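# Pull the pillowcase off the pillow and separate them

## Task

Remove the pillowcase from the pillow so that both end up lying on the table with a visible space between them. Slight overhang past the table edge is acceptable, and the emptied case may drop onto the table. Finish by releasing everything and moving the hands away.

## Robot and tools

Robot: two arms, left_arm (a left hand, on the +y side) and right_arm (a right hand, on the -y side), each with a five-finger hand. The calibrated bases sit at left_arm (+0.024, +0.320, 0) m and right_arm (-0.009, -0.306, 0) m, both nearly unrotated. A camera stand behind the arms is fixed and must not be struck.

Frame: the scene frame has its origin at table-top height midway between the nominal bases, +x out over the table, +z up, +y toward left_arm. Image sides do not match arm names. Reported end_effector_position (m) and end_effector_quat_wxyz are in this frame and may be off by a few cm.

Hand point: a point fixed to the palm, 0.05 m in front of it and 0.15 m from the wrist face. Its +z runs along straight fingers, +y points out of the palm, and +x runs across the palm away from the thumb on the right hand, toward the thumb on the left hand. Straight fingers extend 0.06-0.07 m past the point and lie 0.06 m behind it along -y. A wrist bracket on the little-finger side can collide with things. Tracking is loose: resting 1-3 cm (sometimes 5 cm) below the command is normal, and turns can shift the point noticeably.

Row layout (used by execute_actions and move): one flat list of 28 numbers, each in [-1, 1], covering both arms even if one is idle. Order: left dx, dy, dz, rx, ry, rz; left hand little, ring, middle, index, thumb_bend, thumb_turn, force_limit, speed; then the same 14 for the right arm. dx..rz are an offset (not a pose) from that arm's current Hand target, along scene axes; 1.0 equals 0.6 m or 180 degrees; rx, ry, rz form one rotation vector about the Hand target position. All zeros re-requests the current Hand target. Orientation is clipped to within 40 degrees of the measured one each step. Hand numbers are absolute targets: fingers -1 straight, +1 curled; thumb_bend -1 straight, +1 bent; thumb_turn -1 beside the palm, +1 opposite the fingers. force_limit maps -1..+1 to about 0..10 N (15 N for the two thumb motors); speed rises from near zero at -1 to full at +0.48 and above. To leave a hand unchanged, repeat the last eight hand numbers you sent it (or, if none yet, its hand_measured six plus hand_force_limit and hand_speed).

execute_actions(actions, cameras): actions is a list of actions; each action is up to 15 rows at 1/30 s, and a short one holds its last row. Every row counts from the pose at the start of that action. Images appear for an empty list or when cameras names them (["all"], [] or names).

move(target, speed, blend, blocking, cameras): target is one 28-number row or a list of up to 15 rows, all offsets from the same starting Hand targets. speed is m/s, 0.002 to 4.3 (default 0.25), one value or one per target; rotation is capped at twice that in rad/s. blend in m rounds corners (0 stops at each). Paths are straight, don't avoid obstacles, and end together within 10 s. blocking=false returns after about 0.5 s while motion continues. Result adds a move: line with an ending such as done, off_target, moving, held or fault, plus limits (paced = clipped, held = withheld steps).

wait(seconds 0-10, cameras) lets time pass. stop(cameras) brakes a running move. zoom_image(camera, region [x0,y0,x1,y1], max 504x504 px) enlarges part of the newest cam_high, cam_left_wrist or cam_right_wrist image (each 896x504). show_instructions shows the reference pages. finished_scene(scene=1) ends irreversibly.

Gripping: with thumb_turn fully in, the hand closes on objects 0.035-0.065 m thick, or handles to 0.025 m. A motor starts only when its target changes by at least 0.002, stops at its target or when load hits force_limit, then locks. For gentle grips close with speed -0.94 or less. To grip harder, raise force_limit and send a more-closed target; to loosen, send a more-open one. Results list hand_measured, hand_stopped_by (moving, target, force, stalled, fault) and hand_load_n (fingertip force, positive pushing open), six each in the motor order above; a load near 0 means the grip is lost. Fingertip positions (y, z) from the point: index straight (-0.06, +0.06), half closed (0.00, +0.02), closed (-0.01, -0.04); thumb turned in and straight (+0.04, -0.03).

Results also give Hand target (next offsets count from it), joint positions, torques (signed toward larger joint value), velocities and sometimes step positions. Joint ranges in rad: waist ±2.880, shoulder 0 to 3.142, elbow 0 to 3.019, wrist pitch -1.693 to 1.571, wrist yaw ±1.571, wrist roll ±2.094.

Cautions: nothing may leave the table. Avoid drops, releasing moving items, fast impacts and hard pushing; faster moves and targets set deep past contact hit harder. Never let the hands touch or squeeze each other. Blocked arms keep pushing, so command back past the hand point to relieve. Keep paths away from an arm's own base. Long loads, stretched arms or unreachable targets heat motors: MOTOR HOT warns, and at 100 °C the arm drops for 30-60 s. A stopped arm ignores hand commands. The robot keeps running while you think.

Each tool is called after "Request:" by a JSON object that holds its "fn" and its "kwargs".

Reference images:

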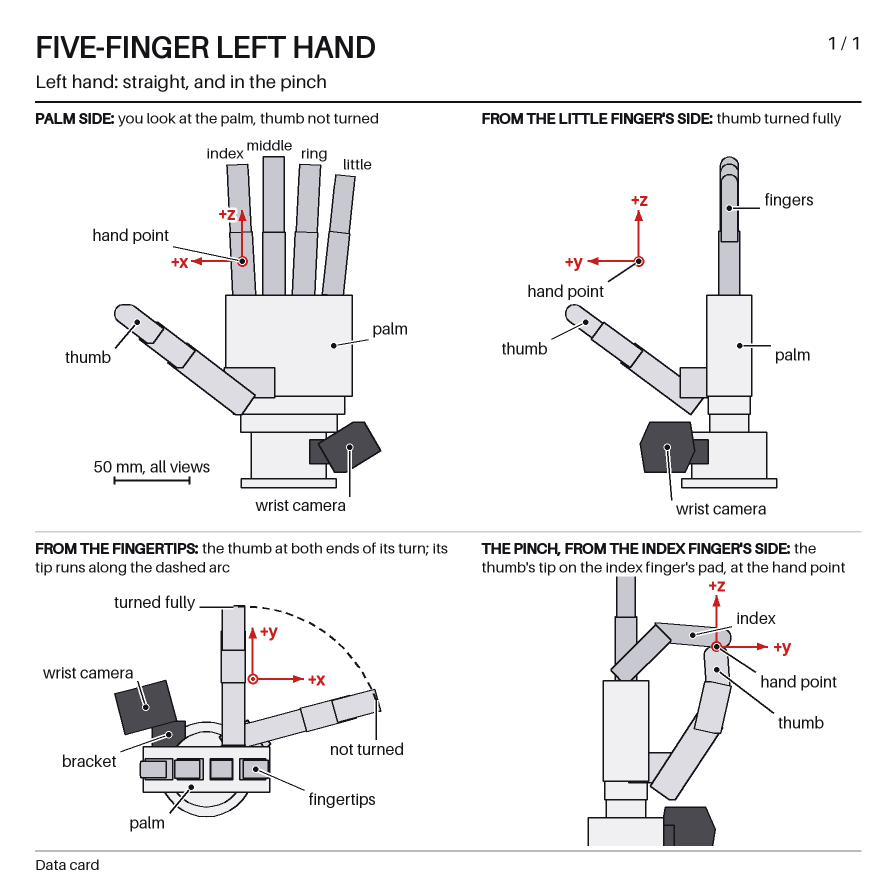

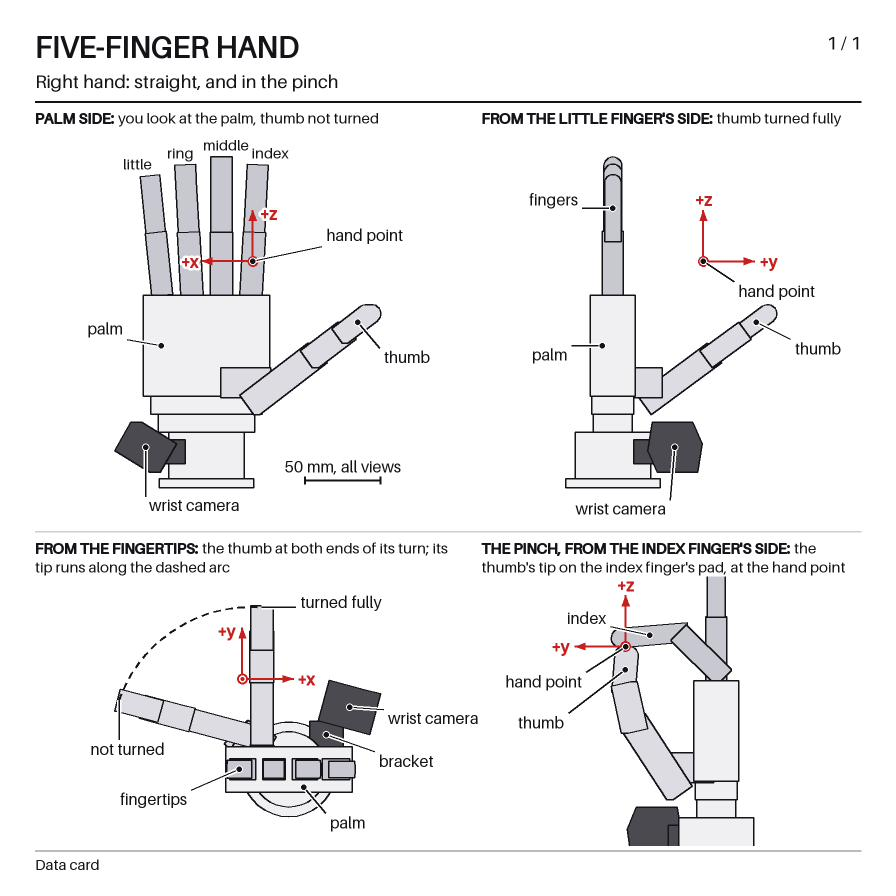

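## Session

Request:
{"fn": "execute_actions", "kwargs": {"actions": []}}

Scene clock: 0.00 s.
left_arm: end_effector_position=(+0.8194, -0.0167, +0.2748) hand_measured=(-1.000, -1.000, -1.000, -1.000, -1.000, -1.000) hand_load_n=(+0.0, +0.0, +0.0, +0.0, +0.0, +0.0) hand_stopped_by=(target, target, target, target, target, target) hand_force_limit=0.00 hand_speed=-0.80 end_effector_quat_wxyz=(+0.335, +0.377, +0.834, -0.221) | right_arm: end_effector_position=(+0.2245, -0.0754, +0.2679) hand_measured=(-1.000, -1.000, -1.000, -1.000, -1.000, -1.000) hand_load_n=(+0.0, +0.0, +0.0, +0.0, -0.5, +0.0) hand_stopped_by=(target, target, target, target, target, target) hand_force_limit=0.00 hand_speed=-0.80 end_effector_quat_wxyz=(-0.029, +0.790, -0.610, +0.050)
Joint positions: left_arm=[-0.39 2.324 2.675 -1.203 0.453 1.877] | right_arm=[0.701 1.248 1.33 -1.572 0.083 0.412]
Joint velocities: within noise
Joint torques (N m): no reading
Heat: left arm: hottest wrist pitch 28 °C; right arm: hottest waist 29 °C.
Hand target: left_arm +0.8227, -0.0180, +0.2771; +0.341, +0.378, +0.832, -0.221 | right_arm +0.2292, -0.0717, +0.2767; -0.041, +0.789, -0.610, +0.053

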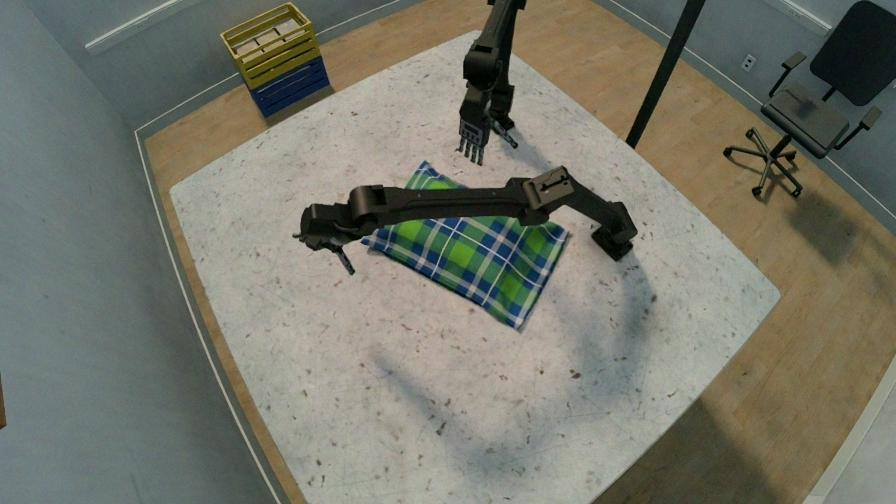

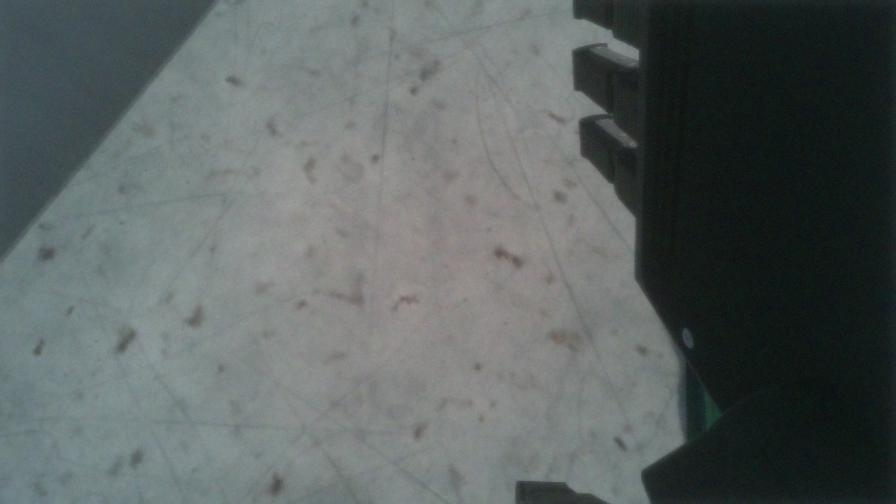

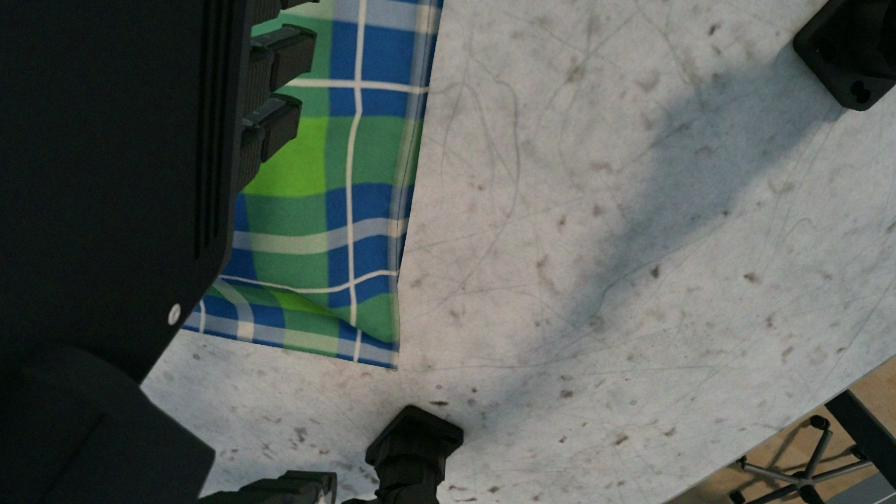

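Request:
{"fn": "zoom_image", "kwargs": {"camera": "cam_high", "region": [340, 140, 600, 350]}}

Request:
{"fn": "zoom_image", "kwargs": {"camera": "cam_right_wrist", "region": [180, 180, 500, 400]}}

Scaled by 1.938 from the camera's 896x504 image, which has a finer 1280x720 frame.

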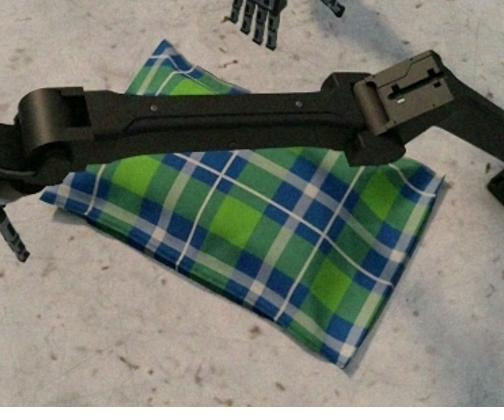

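Scaled by 1.575 from the camera's 896x504 image, which has a finer 1280x720 frame.

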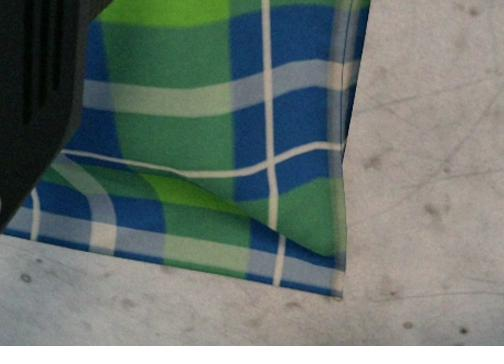

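Request:
{"fn": "move", "kwargs": {"target": [-0.4, 0.8, 0.1, 0, 0, 0, -1, -1, -1, -1, -1, -1, -1, -0.8, 0.1, -0.6, 0.1, 0, 0, 0, -1, -1, -1, -1, -1, -1, -1, -0.8], "cameras": ["all"]}}

Scene clock: 18.30 s.
left_arm: end_effector_position=(+0.5823, +0.4598, +0.3285) hand_measured=(-1.000, -1.000, -1.000, -1.000, -1.000, -1.000) hand_load_n=(+0.5, +0.0, +0.0, +0.0, +0.0, +0.0) hand_stopped_by=(target, target, target, target, target, target) hand_force_limit=-1.00 hand_speed=-0.80 end_effector_quat_wxyz=(+0.414, +0.165, +0.873, -0.197) | right_arm: end_effector_position=(+0.2787, -0.4230, +0.3213) hand_measured=(-1.000, -1.000, -1.000, -1.000, -1.000, -1.000) hand_load_n=(+0.0, +0.0, +0.0, +0.0, +0.0, +0.0) hand_stopped_by=(target, target, target, target, target, target) hand_force_limit=-1.00 hand_speed=-0.80 end_effector_quat_wxyz=(-0.036, +0.790, -0.611, +0.038)
Joint positions: left_arm=[0.379 1.423 1.483 -1.005 0.773 2.08] | right_arm=[-0.352 1.28 1.497 -1.693 -0.049 -0.632]
Joint torques (N m): left_arm=[0.09 -11.05 9.05 2 0.74 0.03] | right_arm=[-1.67 -6.77 11.69 0.21 -0.1 -0.2]
Heat: left arm: hottest shoulder 33 °C; right arm: hottest waist 29 °C.
Hand target: left_arm +0.5827, +0.4620, +0.3371; +0.341, +0.378, +0.832, -0.221 | right_arm +0.2891, -0.4317, +0.3368; -0.041, +0.789, -0.610, +0.053
Off the commanded pose: left_arm 0.009 m, 26 deg | right_arm 0.021 m, 2 deg.
joint sent to its limit (left arm) — joint 6 (wrist roll), upper limit. The joint targets are off in orientation, not in position.
joint sent to its limit (right arm) — joint 4 (wrist pitch), lower limit. The joint targets still meet the commanded pose.
move: off_target (left_arm, right_arm)
camera_calibration:
cam_left_wrist: T_world_to_cam=[[-0.577158, -0.816609, -0.00624973, 0.713313], [-0.75593, 0.537136, -0.374238, 0.310666], [0.308963, -0.21127, -0.927312, 0.333973], [0, 0, 0, 1]] pos_world=[0.54335, 0.486187, 0.430418]
cam_right_wrist: T_world_to_cam=[[-0.834807, -0.543016, -0.0907252, 0.0307494], [-0.511174, 0.703316, 0.494013, 0.275988], [-0.204448, 0.458782, -0.864708, 0.648439], [0, 0, 0, 1]] pos_world=[0.29932, -0.474902, 0.427159]

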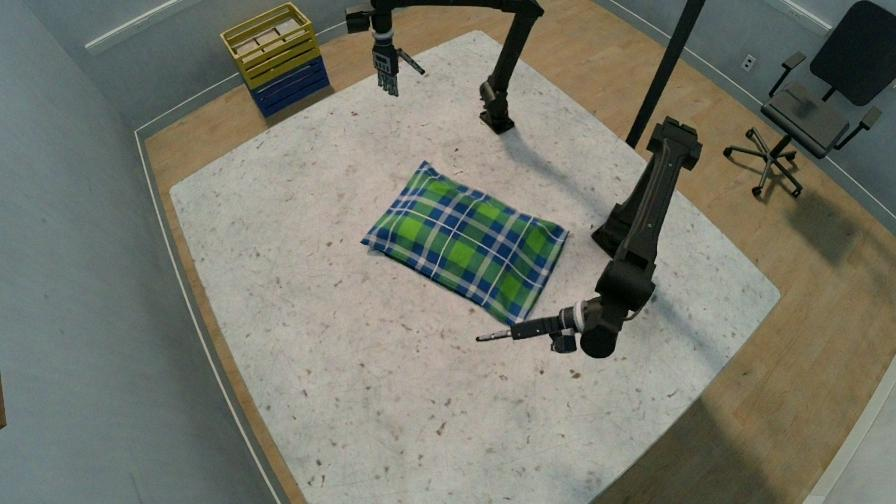

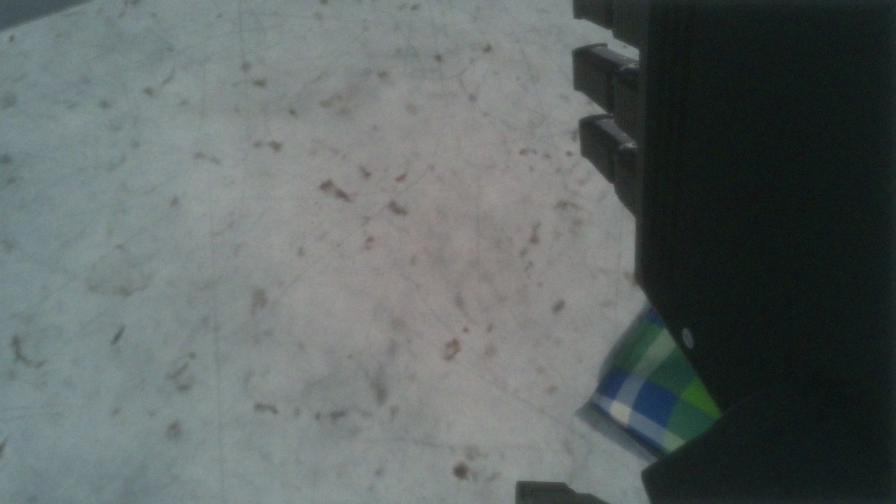

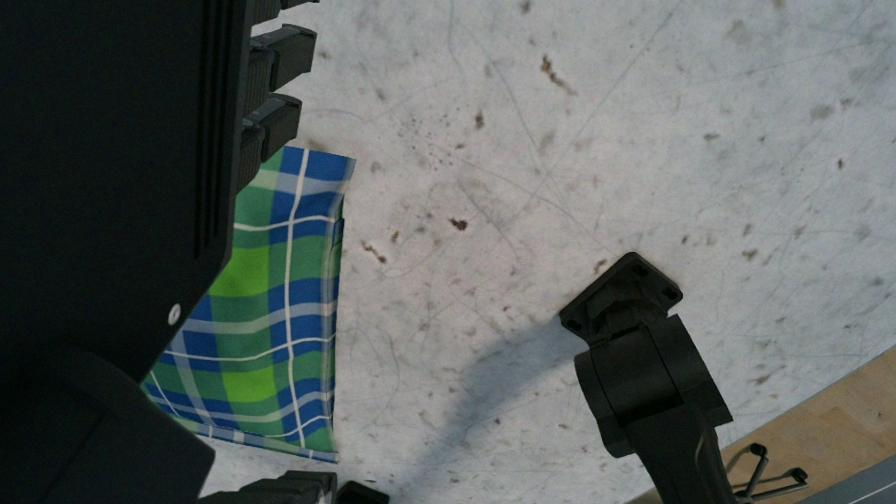

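Request:
{"fn": "zoom_image", "kwargs": {"camera": "cam_high", "region": [350, 150, 580, 335]}}

Request:
{"fn": "zoom_image", "kwargs": {"camera": "cam_right_wrist", "region": [130, 130, 430, 480]}}

Scaled by 2.191 from the camera's 896x504 image, which has a finer 1280x720 frame.

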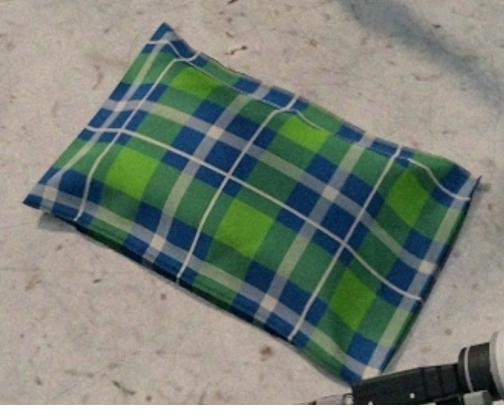

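Scaled by 1.440 from the camera's 896x504 image, which has a finer 1280x720 frame.

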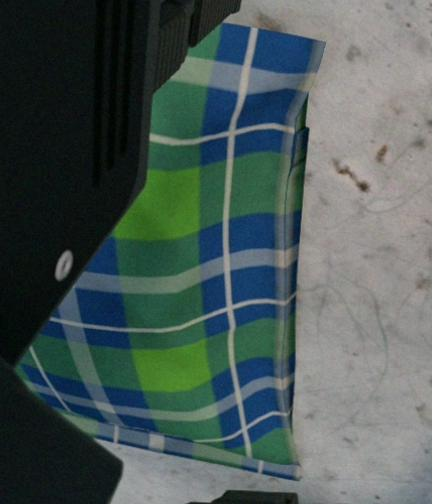

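Request:
{"fn": "move", "kwargs": {"target": [0, 0, 0, 0, 0, 0, -1, -1, -1, -1, -1, -1, -1, -0.8, 0.485, 0.09, 0.02, 0, 0, 0, -1, -1, -1, -1, -1, -1, -1, -0.8], "cameras": ["cam_right_wrist"]}}

Scene clock: 86.60 s.
left_arm: end_effector_position=(+0.5823, +0.4598, +0.3287) hand_measured=(-1.000, -1.000, -1.000, -1.000, -1.000, -1.000) hand_load_n=(+0.0, +0.0, +0.0, +0.0, +0.0, +0.0) hand_stopped_by=(target, target, target, target, target, target) hand_force_limit=-1.00 hand_speed=-0.80 end_effector_quat_wxyz=(+0.414, +0.165, +0.873, -0.197) | right_arm: end_effector_position=(+0.5699, -0.3806, +0.3386) hand_measured=(-1.000, -1.000, -1.000, -1.000, -1.000, -1.000) hand_load_n=(+0.0, +0.0, +0.0, +0.0, +0.0, +0.0) hand_stopped_by=(target, target, target, target, target, target) hand_force_limit=-1.00 hand_speed=-0.80 end_effector_quat_wxyz=(-0.082, +0.783, -0.604, +0.122)
Joint positions: left_arm=[0.379 1.423 1.483 -1.005 0.773 2.08] | right_arm=[-0.114 1.937 2.354 -1.693 -0.022 -0.397]
Joint torques (N m): left_arm=[0.09 -11.11 9.07 2 0.71 0.03] | right_arm=[0.79 -16.09 11.59 0.8 0.07 -0.04]
Heat: left arm: hottest shoulder 33 °C; right arm: hottest elbow 40 °C.
Hand target: left_arm +0.5828, +0.4615, +0.3372; +0.424, +0.175, +0.868, -0.189 (not the last commanded pose) | right_arm +0.5801, -0.3777, +0.3486; -0.041, +0.789, -0.610, +0.053
Off the commanded pose: left_arm 0.009 m, 26 deg | right_arm 0.015 m, 9 deg.
joint sent to its limit (left arm) — joint 6 (wrist roll), upper limit.
joint sent to its limit (right arm) — joint 4 (wrist pitch), lower limit. The joint targets are off in orientation, not in position.
move: off_target (left_arm, right_arm)
camera_calibration:
cam_right_wrist: T_world_to_cam=[[-0.80347, -0.549403, -0.229329, 0.32502], [-0.594187, 0.716009, 0.366433, 0.48175], [-0.0371177, 0.430682, -0.90174, 0.610001], [0, 0, 0, 1]] pos_world=[0.570035, -0.429087, 0.44807]
Images, in order (width x height): cam_right_wrist 896x504.

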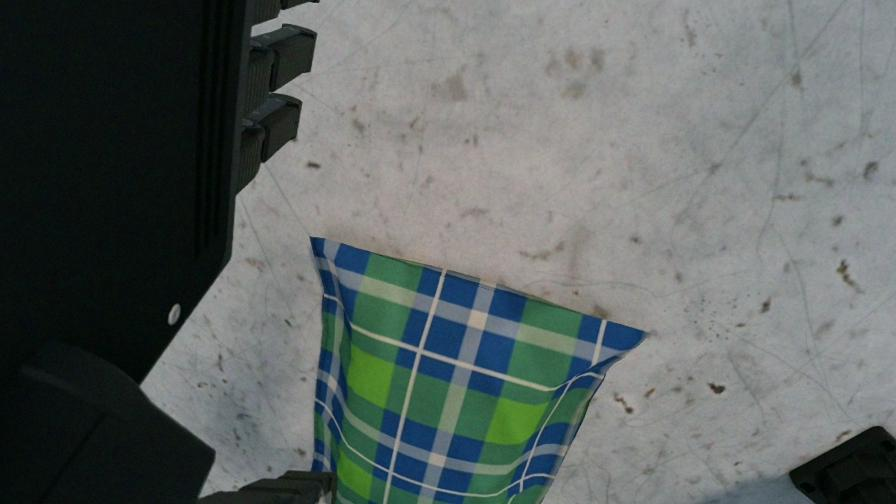

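Request:
{"fn": "zoom_image", "kwargs": {"camera": "cam_right_wrist", "region": [290, 220, 670, 430]}}

Request:
{"fn": "move", "kwargs": {"target": [0, 0, 0, 0, 0, 0, -1, -1, -1, -1, -1, -1, -1, -0.8, -0.38, 0.72, 0.02, 0, 0, 0, -1, -1, -1, -1, -1, -1, -1, -0.8], "cameras": ["cam_right_wrist"]}}

Scaled by 1.326 from the camera's 896x504 image, which has a finer 1280x720 frame.

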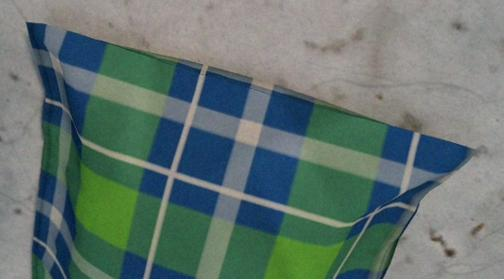

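Scene clock: 95.67 s.
left_arm: end_effector_position=(+0.5823, +0.4598, +0.3287) hand_measured=(-1.000, -1.000, -1.000, -1.000, -1.000, -1.000) hand_load_n=(+0.0, +0.0, +0.0, +0.0, +0.0, +0.0) hand_stopped_by=(target, target, target, target, target, target) hand_force_limit=-1.00 hand_speed=-0.80 end_effector_quat_wxyz=(+0.414, +0.165, +0.873, -0.197) | right_arm: end_effector_position=(+0.3505, +0.0515, +0.3521) hand_measured=(-1.000, -1.000, -1.000, -1.000, -1.000, -1.000) hand_load_n=(+0.0, +0.0, +0.0, +0.0, +0.0, +0.0) hand_stopped_by=(target, target, target, target, target, target) hand_force_limit=-1.00 hand_speed=-0.80 end_effector_quat_wxyz=(-0.096, +0.790, -0.603, +0.059)
Joint positions: left_arm=[0.379 1.423 1.483 -1.005 0.773 2.08] | right_arm=[0.738 1.673 2.009 -1.693 0.076 0.434]
Joint torques (N m): left_arm=[0.09 -10.99 9.06 1.99 0.72 0.03] | right_arm=[0.03 -13.57 9.51 0.47 0.05 -0.05]
Heat: left arm: hottest elbow 34 °C; right arm: hottest elbow 40 °C.
Hand target: left_arm +0.5828, +0.4615, +0.3372; +0.424, +0.175, +0.868, -0.189 | right_arm +0.3521, +0.0544, +0.3605; -0.041, +0.789, -0.610, +0.053
Off the commanded pose: left_arm 0.009 m, 2 deg | right_arm 0.009 m, 6 deg.
joint sent to its limit (left arm) — joint 6 (wrist roll), upper limit. The joint targets still meet the commanded pose.
joint sent to its limit (right arm) — joint 4 (wrist pitch), lower limit. The joint targets are off in orientation, not in position.
move: off_target (right_arm)
camera_calibration:
cam_right_wrist: T_world_to_cam=[[-0.809478, -0.545819, -0.216395, 0.38657], [-0.574754, 0.661276, 0.48205, -0.00758516], [-0.120015, 0.514583, -0.849, 0.43423], [0, 0, 0, 1]] pos_world=[0.360674, -0.00743394, 0.45597]
Images, in order (width x height): cam_right_wrist 896x504.

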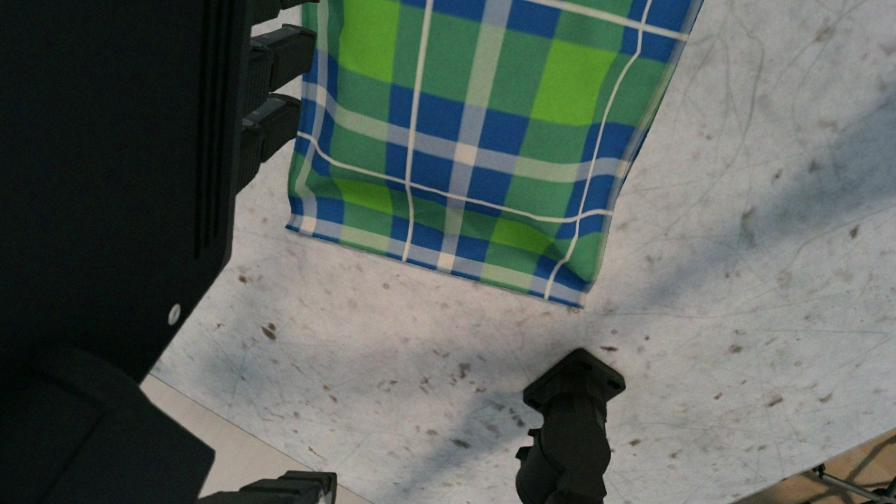

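Request:
{"fn": "zoom_image", "kwargs": {"camera": "cam_right_wrist", "region": [280, 140, 640, 330]}}

Request:
{"fn": "zoom_image", "kwargs": {"camera": "cam_right_wrist", "region": [480, 180, 640, 320]}}

Scaled by 1.400 from the camera's 896x504 image, which has a finer 1280x720 frame.

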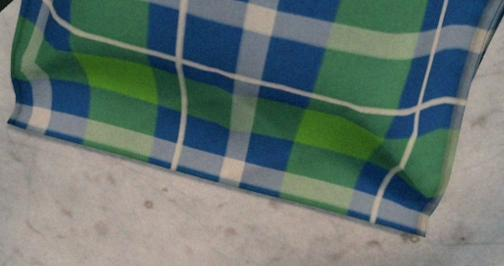

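Scaled by 3.150 from the camera's 896x504 image, which has a finer 1280x720 frame.

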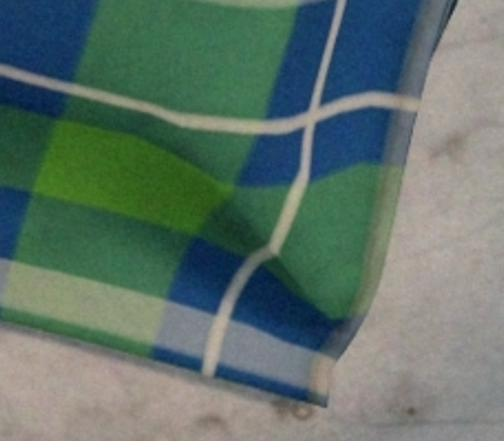

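Request:
{"fn": "move", "kwargs": {"target": [0, 0, 0, 0, 0, 0, -1, -1, -1, -1, -1, -1, -1, -0.8, -0.087, -0.507, -0.267, 0.0406, -0.239, -0.0723, -0.5, -0.5, -0.5, -0.5, -1, 1, 0, 0], "cameras": ["cam_high", "cam_right_wrist"]}}

Scene clock: 209.07 s.
left_arm: end_effector_position=(+0.5823, +0.4598, +0.3287) hand_measured=(-1.000, -1.000, -1.000, -1.000, -1.000, -1.000) hand_load_n=(+0.0, +0.0, +0.0, +0.0, +0.0, +0.0) hand_stopped_by=(target, target, target, target, target, target) hand_force_limit=-1.00 hand_speed=-0.80 end_effector_quat_wxyz=(+0.414, +0.165, +0.873, -0.197) | right_arm: end_effector_position=(+0.2992, -0.2457, +0.2012) hand_measured=(-0.500, -0.500, -0.500, -0.500, -1.000, +1.000) hand_load_n=(+0.0, +0.0, +0.0, +0.0, +0.0, +0.0) hand_stopped_by=(target, target, target, target, target, target) hand_force_limit=0.00 hand_speed=0.00 end_effector_quat_wxyz=(-0.302, +0.641, -0.641, +0.297)
Joint positions: left_arm=[0.379 1.423 1.483 -1.005 0.773 2.08] | right_arm=[0.174 0.649 0.665 -0.718 0.105 0.096]
Joint torques (N m): left_arm=[0.15 -11.05 9.07 1.99 0.71 0.03] | right_arm=[-1.2 -1.26 7.97 2.4 -0.06 -0.32]
Heat: left arm: hottest elbow 36 °C; right arm: hottest elbow 35 °C.
Hand target: left_arm +0.5828, +0.4615, +0.3372; +0.424, +0.175, +0.868, -0.189 | right_arm +0.2998, -0.2499, +0.2003; -0.304, +0.639, -0.638, +0.304
Off the commanded pose: left_arm 0.009 m, 2 deg | right_arm 0.004 m, 1 deg.
joint sent to its limit (left arm) — joint 6 (wrist roll), upper limit. The joint targets still meet the commanded pose.
move: done
camera_calibration:
cam_right_wrist: T_world_to_cam=[[-0.610534, -0.313511, -0.727296, 0.250561], [-0.584538, 0.797993, 0.146709, 0.336086], [0.534382, 0.514703, -0.67046, 0.221167], [0, 0, 0, 1]] pos_world=[0.231244, -0.303476, 0.281209]
Images, in order (width x height): cam_high 896x504, cam_right_wrist 896x504.

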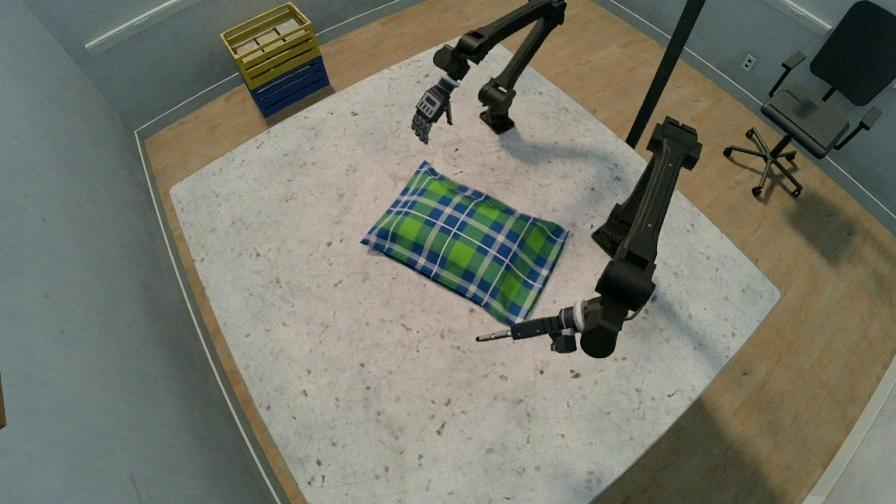

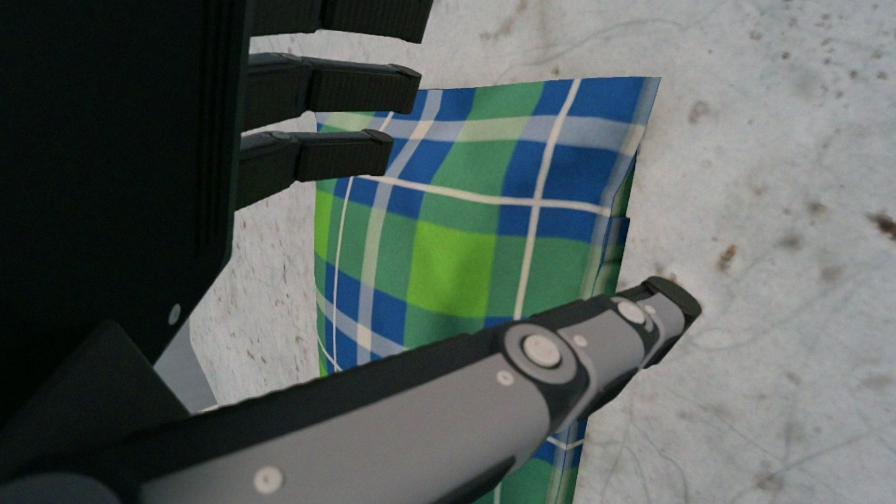

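Request:
{"fn": "zoom_image", "kwargs": {"camera": "cam_right_wrist", "region": [400, 50, 720, 320]}}

Scaled by 1.575 from the camera's 896x504 image, which has a finer 1280x720 frame.

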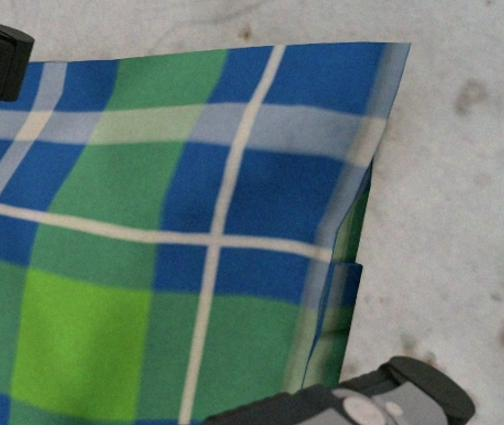

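Request:
{"fn": "move", "kwargs": {"target": [0, 0, 0, 0, 0, 0, -1, -1, -1, -1, -1, -1, -1, -0.8, 0.0, 0.0167, -0.25, 0, 0, 0, -0.5, -0.5, -0.5, -0.5, -1, 1, 0, 0], "cameras": ["cam_high", "cam_right_wrist"], "speed": 0.15}}

Scene clock: 228.97 s.
left_arm: end_effector_position=(+0.5823, +0.4598, +0.3287) hand_measured=(-1.000, -1.000, -1.000, -1.000, -1.000, -1.000) hand_load_n=(+0.0, +0.0, +0.0, +0.0, +0.0, +0.0) hand_stopped_by=(target, target, target, target, target, target) hand_force_limit=-1.00 hand_speed=-0.80 end_effector_quat_wxyz=(+0.414, +0.165, +0.873, -0.197) | right_arm: end_effector_position=(+0.3011, -0.2441, +0.0561) hand_measured=(-0.500, -0.500, -0.500, -0.500, -1.000, +1.000) hand_load_n=(+0.0, +0.0, +0.0, +0.0, -0.5, +0.0) hand_stopped_by=(target, target, target, target, target, target) hand_force_limit=0.00 hand_speed=0.00 end_effector_quat_wxyz=(-0.303, +0.638, -0.637, +0.309)
Joint positions: left_arm=[0.379 1.423 1.483 -1.005 0.773 2.08] | right_arm=[0.197 0.783 0.309 -0.21 0.138 0.102]
Joint torques (N m): left_arm=[0.09 -10.99 9.07 1.98 0.72 0.03] | right_arm=[1.44 -0.03 7.2 2.66 0.22 -0.04]
Heat: left arm: hottest elbow 36 °C; right arm: hottest elbow 36 °C.
Hand target: left_arm +0.5828, +0.4615, +0.3372; +0.424, +0.175, +0.868, -0.189 | right_arm +0.2998, -0.2399, +0.0503; -0.304, +0.639, -0.638, +0.304
Off the commanded pose: left_arm 0.009 m, 2 deg | right_arm 0.007 m, 1 deg.
joint sent to its limit (left arm) — joint 6 (wrist roll), upper limit. The joint targets still meet the commanded pose.
move: done
camera_calibration:
cam_right_wrist: T_world_to_cam=[[-0.597087, -0.319279, -0.7359, 0.14171], [-0.582472, 0.803327, 0.124067, 0.359279], [0.551556, 0.50272, -0.665627, 0.11369], [0, 0, 0, 1]] pos_world=[0.231176, -0.300527, 0.135385]
Images, in order (width x height): cam_high 896x504, cam_right_wrist 896x504.

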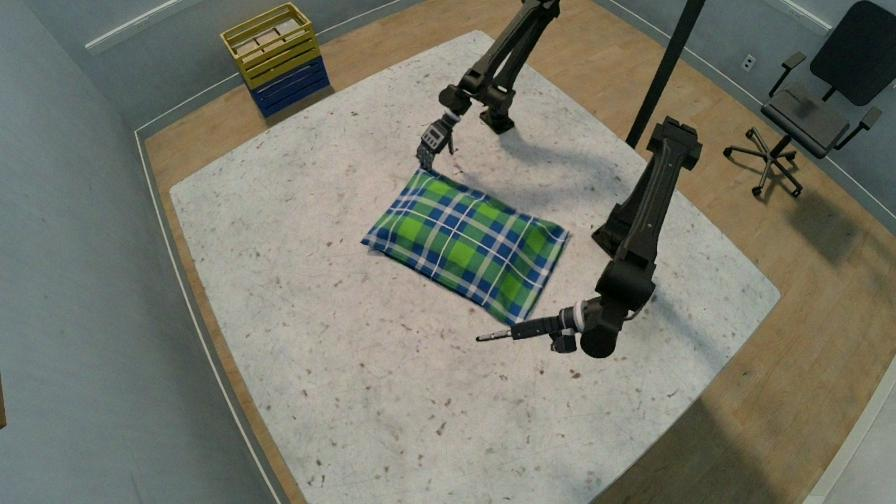

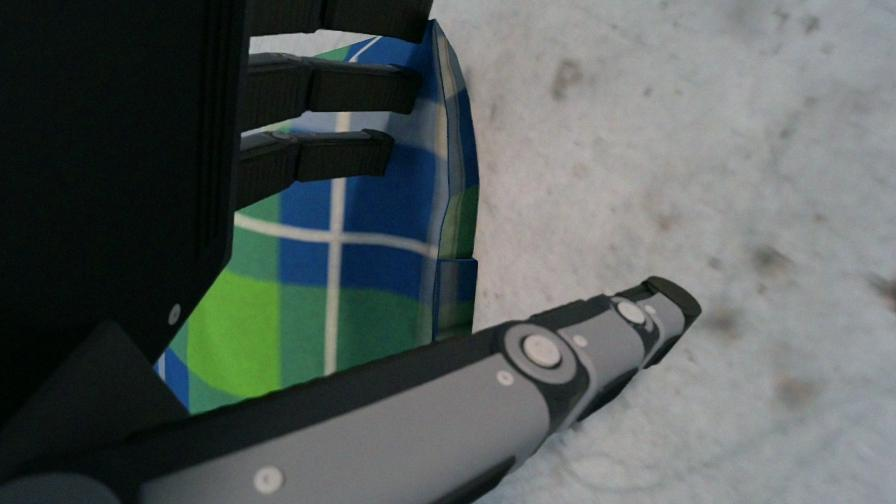

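Request:
{"fn": "move", "kwargs": {"target": [0, 0, 0, 0, 0, 0, -1, -1, -1, -1, -1, -1, -1, -0.8, 0.0, 0.0, -0.05, 0, 0, 0, -0.5, -0.5, -0.5, -0.5, -1, 1, 0, 0], "cameras": ["cam_right_wrist"], "speed": 0.08}}

Scene clock: 241.07 s.
left_arm: end_effector_position=(+0.5823, +0.4598, +0.3287) hand_measured=(-1.000, -1.000, -1.000, -1.000, -1.000, -1.000) hand_load_n=(+0.0, +0.0, +0.0, +0.0, +0.0, +0.0) hand_stopped_by=(target, target, target, target, target, target) hand_force_limit=-1.00 hand_speed=-0.80 end_effector_quat_wxyz=(+0.414, +0.165, +0.873, -0.197) | right_arm: end_effector_position=(+0.3072, -0.2432, +0.0333) hand_measured=(-0.500, -0.500, -0.500, -0.500, -1.000, +1.000) hand_load_n=(+0.5, +0.0, +0.0, +0.0, +0.0, +0.0) hand_stopped_by=(target, target, target, target, target, target) hand_force_limit=0.00 hand_speed=0.00 end_effector_quat_wxyz=(-0.311, +0.634, -0.635, +0.314)
Joint positions: left_arm=[0.379 1.423 1.483 -1.005 0.773 2.08] | right_arm=[0.197 0.87 0.26 -0.053 0.138 0.103]
Joint torques (N m): left_arm=[0.09 -11.05 9.07 1.99 0.71 0.03] | right_arm=[0.85 -0.38 6.11 2.02 0.17 -0.01]
Heat: left arm: hottest elbow 37 °C; right arm: hottest elbow 35 °C.
Hand target: left_arm +0.5828, +0.4615, +0.3372; +0.424, +0.175, +0.868, -0.189 | right_arm +0.2999, -0.2399, +0.0204; -0.304, +0.639, -0.638, +0.304
Off the commanded pose: left_arm 0.009 m, 2 deg | right_arm 0.015 m, 2 deg.
joint sent to its limit (left arm) — joint 6 (wrist roll), upper limit. The joint targets still meet the commanded pose.
move: off_target (right_arm)
camera_calibration:
cam_right_wrist: T_world_to_cam=[[-0.582062, -0.315918, -0.749266, 0.125494], [-0.584058, 0.803536, 0.114921, 0.365727], [0.565756, 0.504506, -0.652222, 0.0901971], [0, 0, 0, 1]] pos_world=[0.235621, -0.299734, 0.110827]
Images, in order (width x height): cam_right_wrist 896x504.

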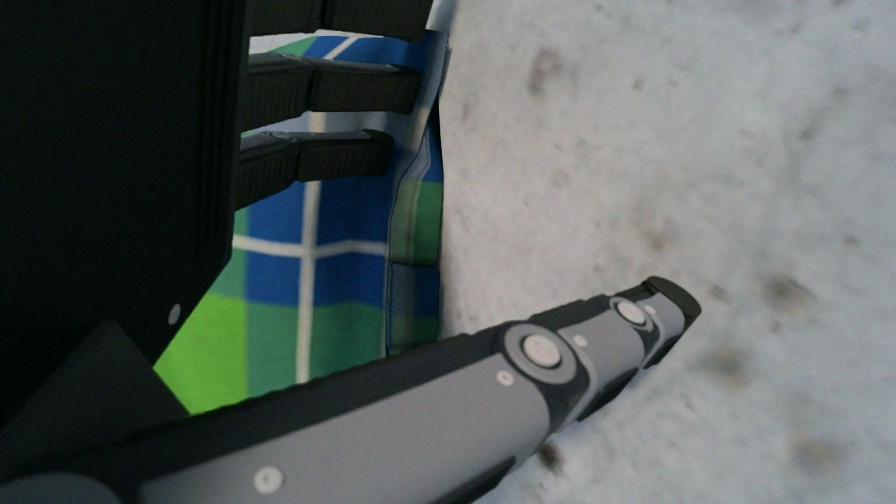

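Request:
{"fn": "move", "kwargs": {"target": [[0, 0, 0, 0, 0, 0, -1, -1, -1, -1, -1, -1, -1, -0.8, 0.033, 0.0, 0.06, 0, 0, 0, -0.5, -0.5, -0.5, -0.5, -1, 1, 0, 0], [0, 0, 0, 0, 0, 0, -1, -1, -1, -1, -1, -1, -1, -0.8, 0.033, 0.0, -0.01, 0, 0, 0, -0.5, -0.5, -0.5, -0.5, -1, 1, 0, 0]], "cameras": ["cam_right_wrist"], "speed": 0.08}}

Scene clock: 261.43 s.
left_arm: end_effector_position=(+0.5823, +0.4598, +0.3287) hand_measured=(-1.000, -1.000, -1.000, -1.000, -1.000, -1.000) hand_load_n=(-0.5, +0.0, +0.0, +0.0, +0.0, +0.0) hand_stopped_by=(target, target, target, target, target, target) hand_force_limit=-1.00 hand_speed=-0.80 end_effector_quat_wxyz=(+0.414, +0.165, +0.873, -0.197) | right_arm: end_effector_position=(+0.3294, -0.2377, +0.0321) hand_measured=(-0.500, -0.500, -0.500, -0.500, -1.000, +1.000) hand_load_n=(+0.0, +0.0, +0.5, -0.5, +0.0, +0.0) hand_stopped_by=(target, target, target, target, target, target) hand_force_limit=0.00 hand_speed=0.00 end_effector_quat_wxyz=(-0.319, +0.632, -0.632, +0.315)
Joint positions: left_arm=[0.379 1.423 1.483 -1.005 0.773 2.08] | right_arm=[0.197 0.978 0.294 0.036 0.129 0.103]
Joint torques (N m): left_arm=[0.09 -11.11 9.06 1.98 0.72 0.03] | right_arm=[-0.09 -1.49 5.41 2.03 0.01 -0.09]
Heat: left arm: hottest elbow 37 °C; right arm: hottest elbow 34 °C.
Hand target: left_arm +0.5828, +0.4615, +0.3372; +0.424, +0.175, +0.868, -0.189 | right_arm +0.3196, -0.2399, +0.0143; -0.304, +0.639, -0.638, +0.304
Off the commanded pose: left_arm 0.009 m, 2 deg | right_arm 0.020 m, 2 deg.
joint sent to its limit (left arm) — joint 6 (wrist roll), upper limit. The joint targets still meet the commanded pose.
move: off_target (right_arm)
camera_calibration:
cam_right_wrist: T_world_to_cam=[[-0.56947, -0.314099, -0.759635, 0.135887], [-0.591244, 0.79853, 0.113052, 0.375631], [0.571081, 0.51351, -0.640448, 0.0741957], [0, 0, 0, 1]] pos_world=[0.257101, -0.295371, 0.108277]
Images, in order (width x height): cam_right_wrist 896x504.

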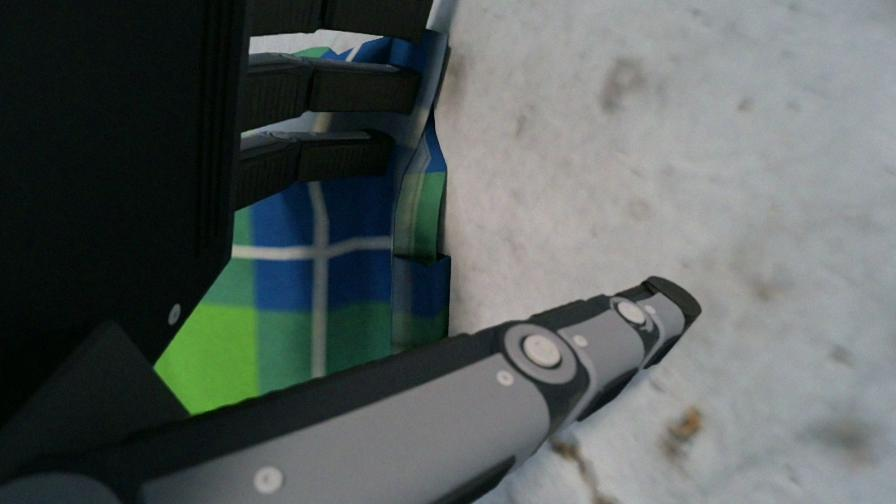

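Request:
{"fn": "move", "kwargs": {"target": [0, 0, 0, 0, 0, 0, -1, -1, -1, -1, -1, -1, -1, -0.8, 0.0, 0.0, 0.0, 0, 0, 0, -0.5, -0.5, -0.5, -0.5, -0.3, 1, 0, -0.5], "cameras": ["cam_right_wrist"], "speed": 0.08}}

Scene clock: 284.67 s.
left_arm: end_effector_position=(+0.5823, +0.4598, +0.3287) hand_measured=(-1.000, -1.000, -1.000, -1.000, -1.000, -1.000) hand_load_n=(-0.5, +0.0, +0.0, +0.0, +0.0, +0.0) hand_stopped_by=(target, target, target, target, target, target) hand_force_limit=-1.00 hand_speed=-0.80 end_effector_quat_wxyz=(+0.414, +0.165, +0.873, -0.197) | right_arm: end_effector_position=(+0.3294, -0.2377, +0.0321) hand_measured=(-0.500, -0.500, -0.500, -0.500, -0.300, +1.000) hand_load_n=(+0.0, +0.0, +0.0, -0.5, +0.0, +0.0) hand_stopped_by=(target, target, target, target, target, target) hand_force_limit=0.00 hand_speed=-0.50 end_effector_quat_wxyz=(-0.319, +0.632, -0.632, +0.315)
Joint positions: left_arm=[0.379 1.423 1.483 -1.005 0.773 2.08] | right_arm=[0.197 0.978 0.294 0.036 0.129 0.103]
Joint torques (N m): left_arm=[0.03 -10.99 9.05 2 0.72 0.03] | right_arm=[0.32 -1.9 5.72 2.33 -0.02 -0.11]
Heat: left arm: hottest elbow 37 °C; right arm: hottest elbow 33 °C.
Hand target: left_arm +0.5828, +0.4615, +0.3372; +0.424, +0.175, +0.868, -0.189 | right_arm +0.3196, -0.2399, +0.0143; -0.304, +0.639, -0.638, +0.304
Off the commanded pose: left_arm 0.009 m, 2 deg | right_arm 0.020 m, 2 deg.
joint sent to its limit (left arm) — joint 6 (wrist roll), upper limit. The joint targets still meet the commanded pose.
move: off_target (right_arm)
camera_calibration:
cam_right_wrist: T_world_to_cam=[[-0.56947, -0.314099, -0.759635, 0.135887], [-0.591244, 0.79853, 0.113052, 0.375631], [0.571081, 0.51351, -0.640448, 0.0741957], [0, 0, 0, 1]] pos_world=[0.257101, -0.295371, 0.108277]
Images, in order (width x height): cam_right_wrist 896x504.

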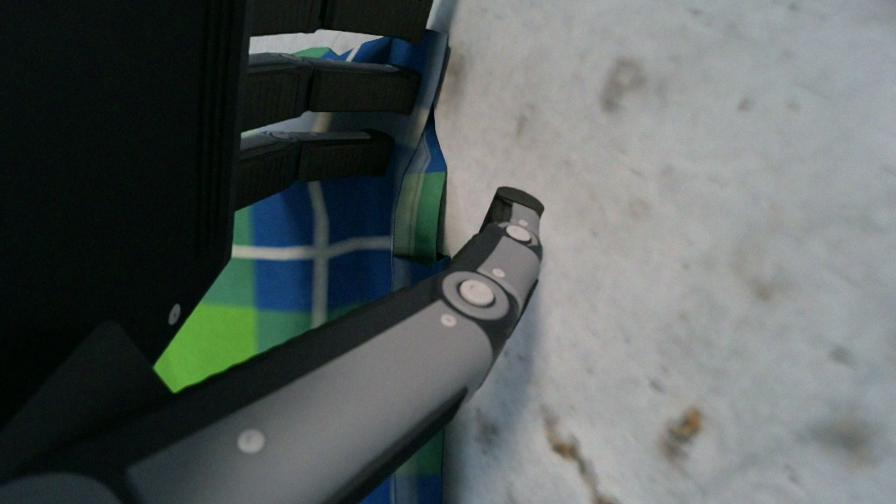

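Request:
{"fn": "move", "kwargs": {"target": [0, 0, 0, 0, 0, 0, -1, -1, -1, -1, -1, -1, -1, -0.8, 0.0, 0.0, -0.01, 0, 0, 0, -0.2, -0.2, -0.2, -0.2, -0.3, 1, 0, -0.5], "cameras": ["cam_right_wrist"], "speed": 0.08}}

Scene clock: 303.00 s.
left_arm: end_effector_position=(+0.5823, +0.4598, +0.3287) hand_measured=(-1.000, -1.000, -1.000, -1.000, -1.000, -1.000) hand_load_n=(+0.0, +0.0, +0.0, +0.0, +0.0, +0.0) hand_stopped_by=(target, target, target, target, target, target) hand_force_limit=-1.00 hand_speed=-0.80 end_effector_quat_wxyz=(+0.414, +0.165, +0.873, -0.197) | right_arm: end_effector_position=(+0.3353, -0.2367, +0.0343) hand_measured=(-0.200, -0.200, -0.200, -0.200, -0.300, +1.000) hand_load_n=(+0.0, +0.0, -2.5, +0.0, +0.0, +0.0) hand_stopped_by=(target, target, target, target, target, target) hand_force_limit=0.00 hand_speed=-0.50 end_effector_quat_wxyz=(-0.327, +0.628, -0.629, +0.321)
Joint positions: left_arm=[0.379 1.423 1.483 -1.005 0.773 2.08] | right_arm=[0.197 0.991 0.294 0.071 0.129 0.103]
Joint torques (N m): left_arm=[0.09 -11.05 9.07 1.99 0.72 0.03] | right_arm=[-0.15 -1.44 5 1.68 0.07 -0.12]
Heat: left arm: hottest elbow 37 °C; right arm: hottest elbow 32 °C.
Hand target: left_arm +0.5828, +0.4615, +0.3372; +0.424, +0.175, +0.868, -0.189 | right_arm +0.3196, -0.2399, +0.0083; -0.304, +0.639, -0.638, +0.304
Off the commanded pose: left_arm 0.009 m, 2 deg | right_arm 0.031 m, 4 deg.
joint sent to its limit (left arm) — joint 6 (wrist roll), upper limit. The joint targets still meet the commanded pose.
move: off_target (right_arm)
camera_calibration:
cam_right_wrist: T_world_to_cam=[[-0.552727, -0.311227, -0.773065, 0.136816], [-0.593591, 0.798137, 0.103086, 0.379042], [0.584929, 0.515864, -0.625894, 0.0671365], [0, 0, 0, 1]] pos_world=[0.261348, -0.29458, 0.108714]
Images, in order (width x height): cam_right_wrist 896x504.

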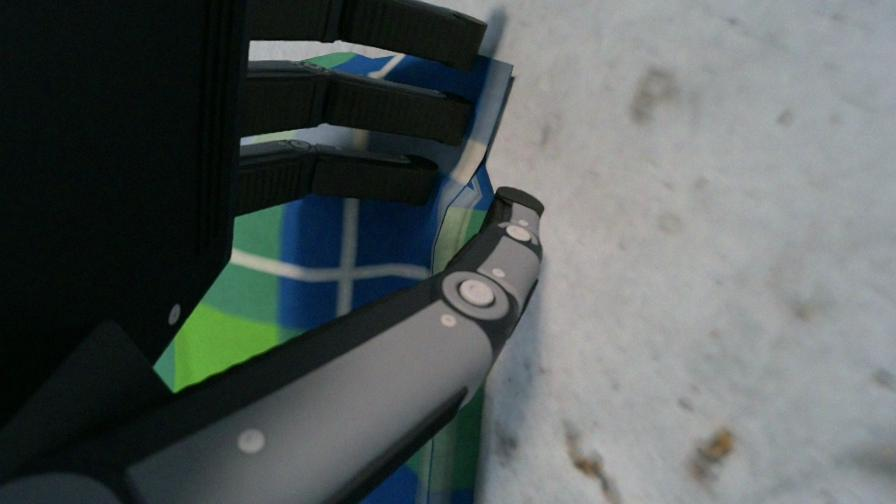

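Request:
{"fn": "move", "kwargs": {"target": [0, 0, 0, 0, 0, 0, -1, -1, -1, -1, -1, -1, -1, -0.8, 0.0, 0.0, 0.0, 0, 0, 0, 0.05, 0.05, 0.05, 0.05, -0.3, 1, 0, -0.5], "cameras": ["cam_right_wrist"], "speed": 0.08}}

Scene clock: 309.60 s.
left_arm: end_effector_position=(+0.5823, +0.4598, +0.3287) hand_measured=(-1.000, -1.000, -1.000, -1.000, -1.000, -1.000) hand_load_n=(+0.0, +0.0, +0.0, +0.0, +0.0, +0.0) hand_stopped_by=(target, target, target, target, target, target) hand_force_limit=-1.00 hand_speed=-0.80 end_effector_quat_wxyz=(+0.414, +0.165, +0.873, -0.197) | right_arm: end_effector_position=(+0.3345, -0.2368, +0.0316) hand_measured=(+0.050, +0.050, +0.050, +0.050, -0.300, +1.000) hand_load_n=(+0.0, +0.0, +0.0, +0.0, +0.0, +0.0) hand_stopped_by=(target, target, target, target, target, target) hand_force_limit=0.00 hand_speed=-0.50 end_effector_quat_wxyz=(-0.325, +0.629, -0.630, +0.319)
Joint positions: left_arm=[0.379 1.423 1.483 -1.005 0.773 2.08] | right_arm=[0.197 0.999 0.292 0.075 0.129 0.103]
Joint torques (N m): left_arm=[0.09 -10.99 9.06 2 0.72 0.03] | right_arm=[-0.85 -0.38 5.03 1.77 0.03 -0.1]
Heat: left arm: hottest elbow 37 °C; right arm: hottest elbow 32 °C.
Hand target: left_arm +0.5828, +0.4615, +0.3372; +0.424, +0.175, +0.868, -0.189 | right_arm +0.3197, -0.2399, +0.0084; -0.304, +0.639, -0.638, +0.304
Off the commanded pose: left_arm 0.009 m, 2 deg | right_arm 0.028 m, 3 deg.
joint sent to its limit (left arm) — joint 6 (wrist roll), upper limit. The joint targets still meet the commanded pose.
move: off_target (right_arm)
camera_calibration:
cam_right_wrist: T_world_to_cam=[[-0.557057, -0.31196, -0.769655, 0.135413], [-0.593024, 0.79822, 0.105677, 0.378786], [0.581387, 0.515292, -0.629653, 0.0670814], [0, 0, 0, 1]] pos_world=[0.261061, -0.294678, 0.10643]
Images, in order (width x height): cam_right_wrist 896x504.

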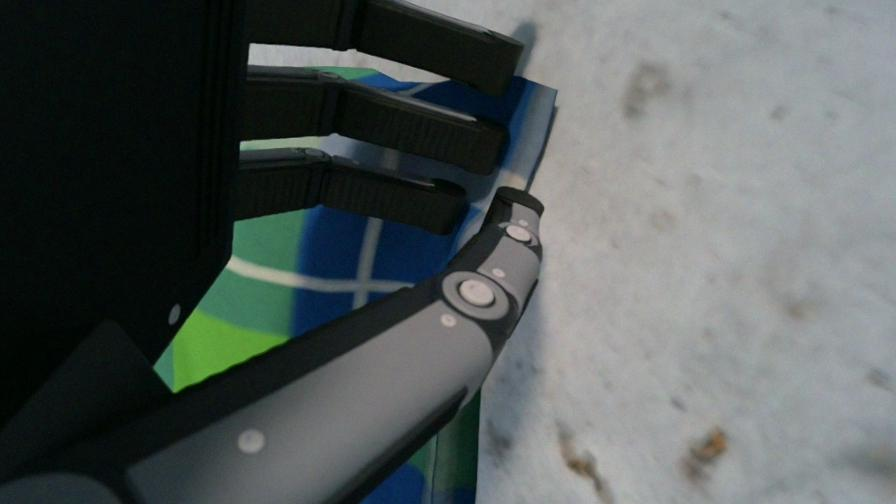

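Request:
{"fn": "zoom_image", "kwargs": {"camera": "cam_right_wrist", "region": [380, 60, 620, 300]}}

Scaled by 2.100 from the camera's 896x504 image, which has a finer 1280x720 frame.

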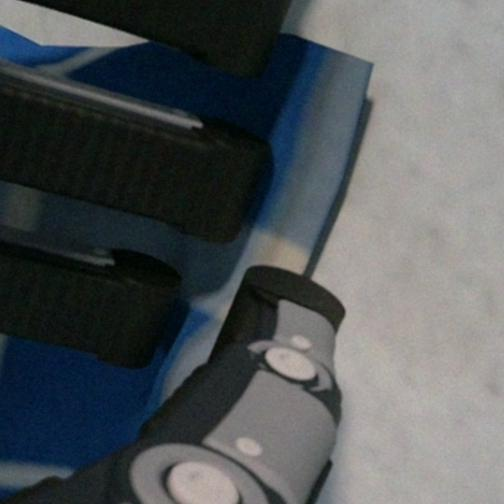

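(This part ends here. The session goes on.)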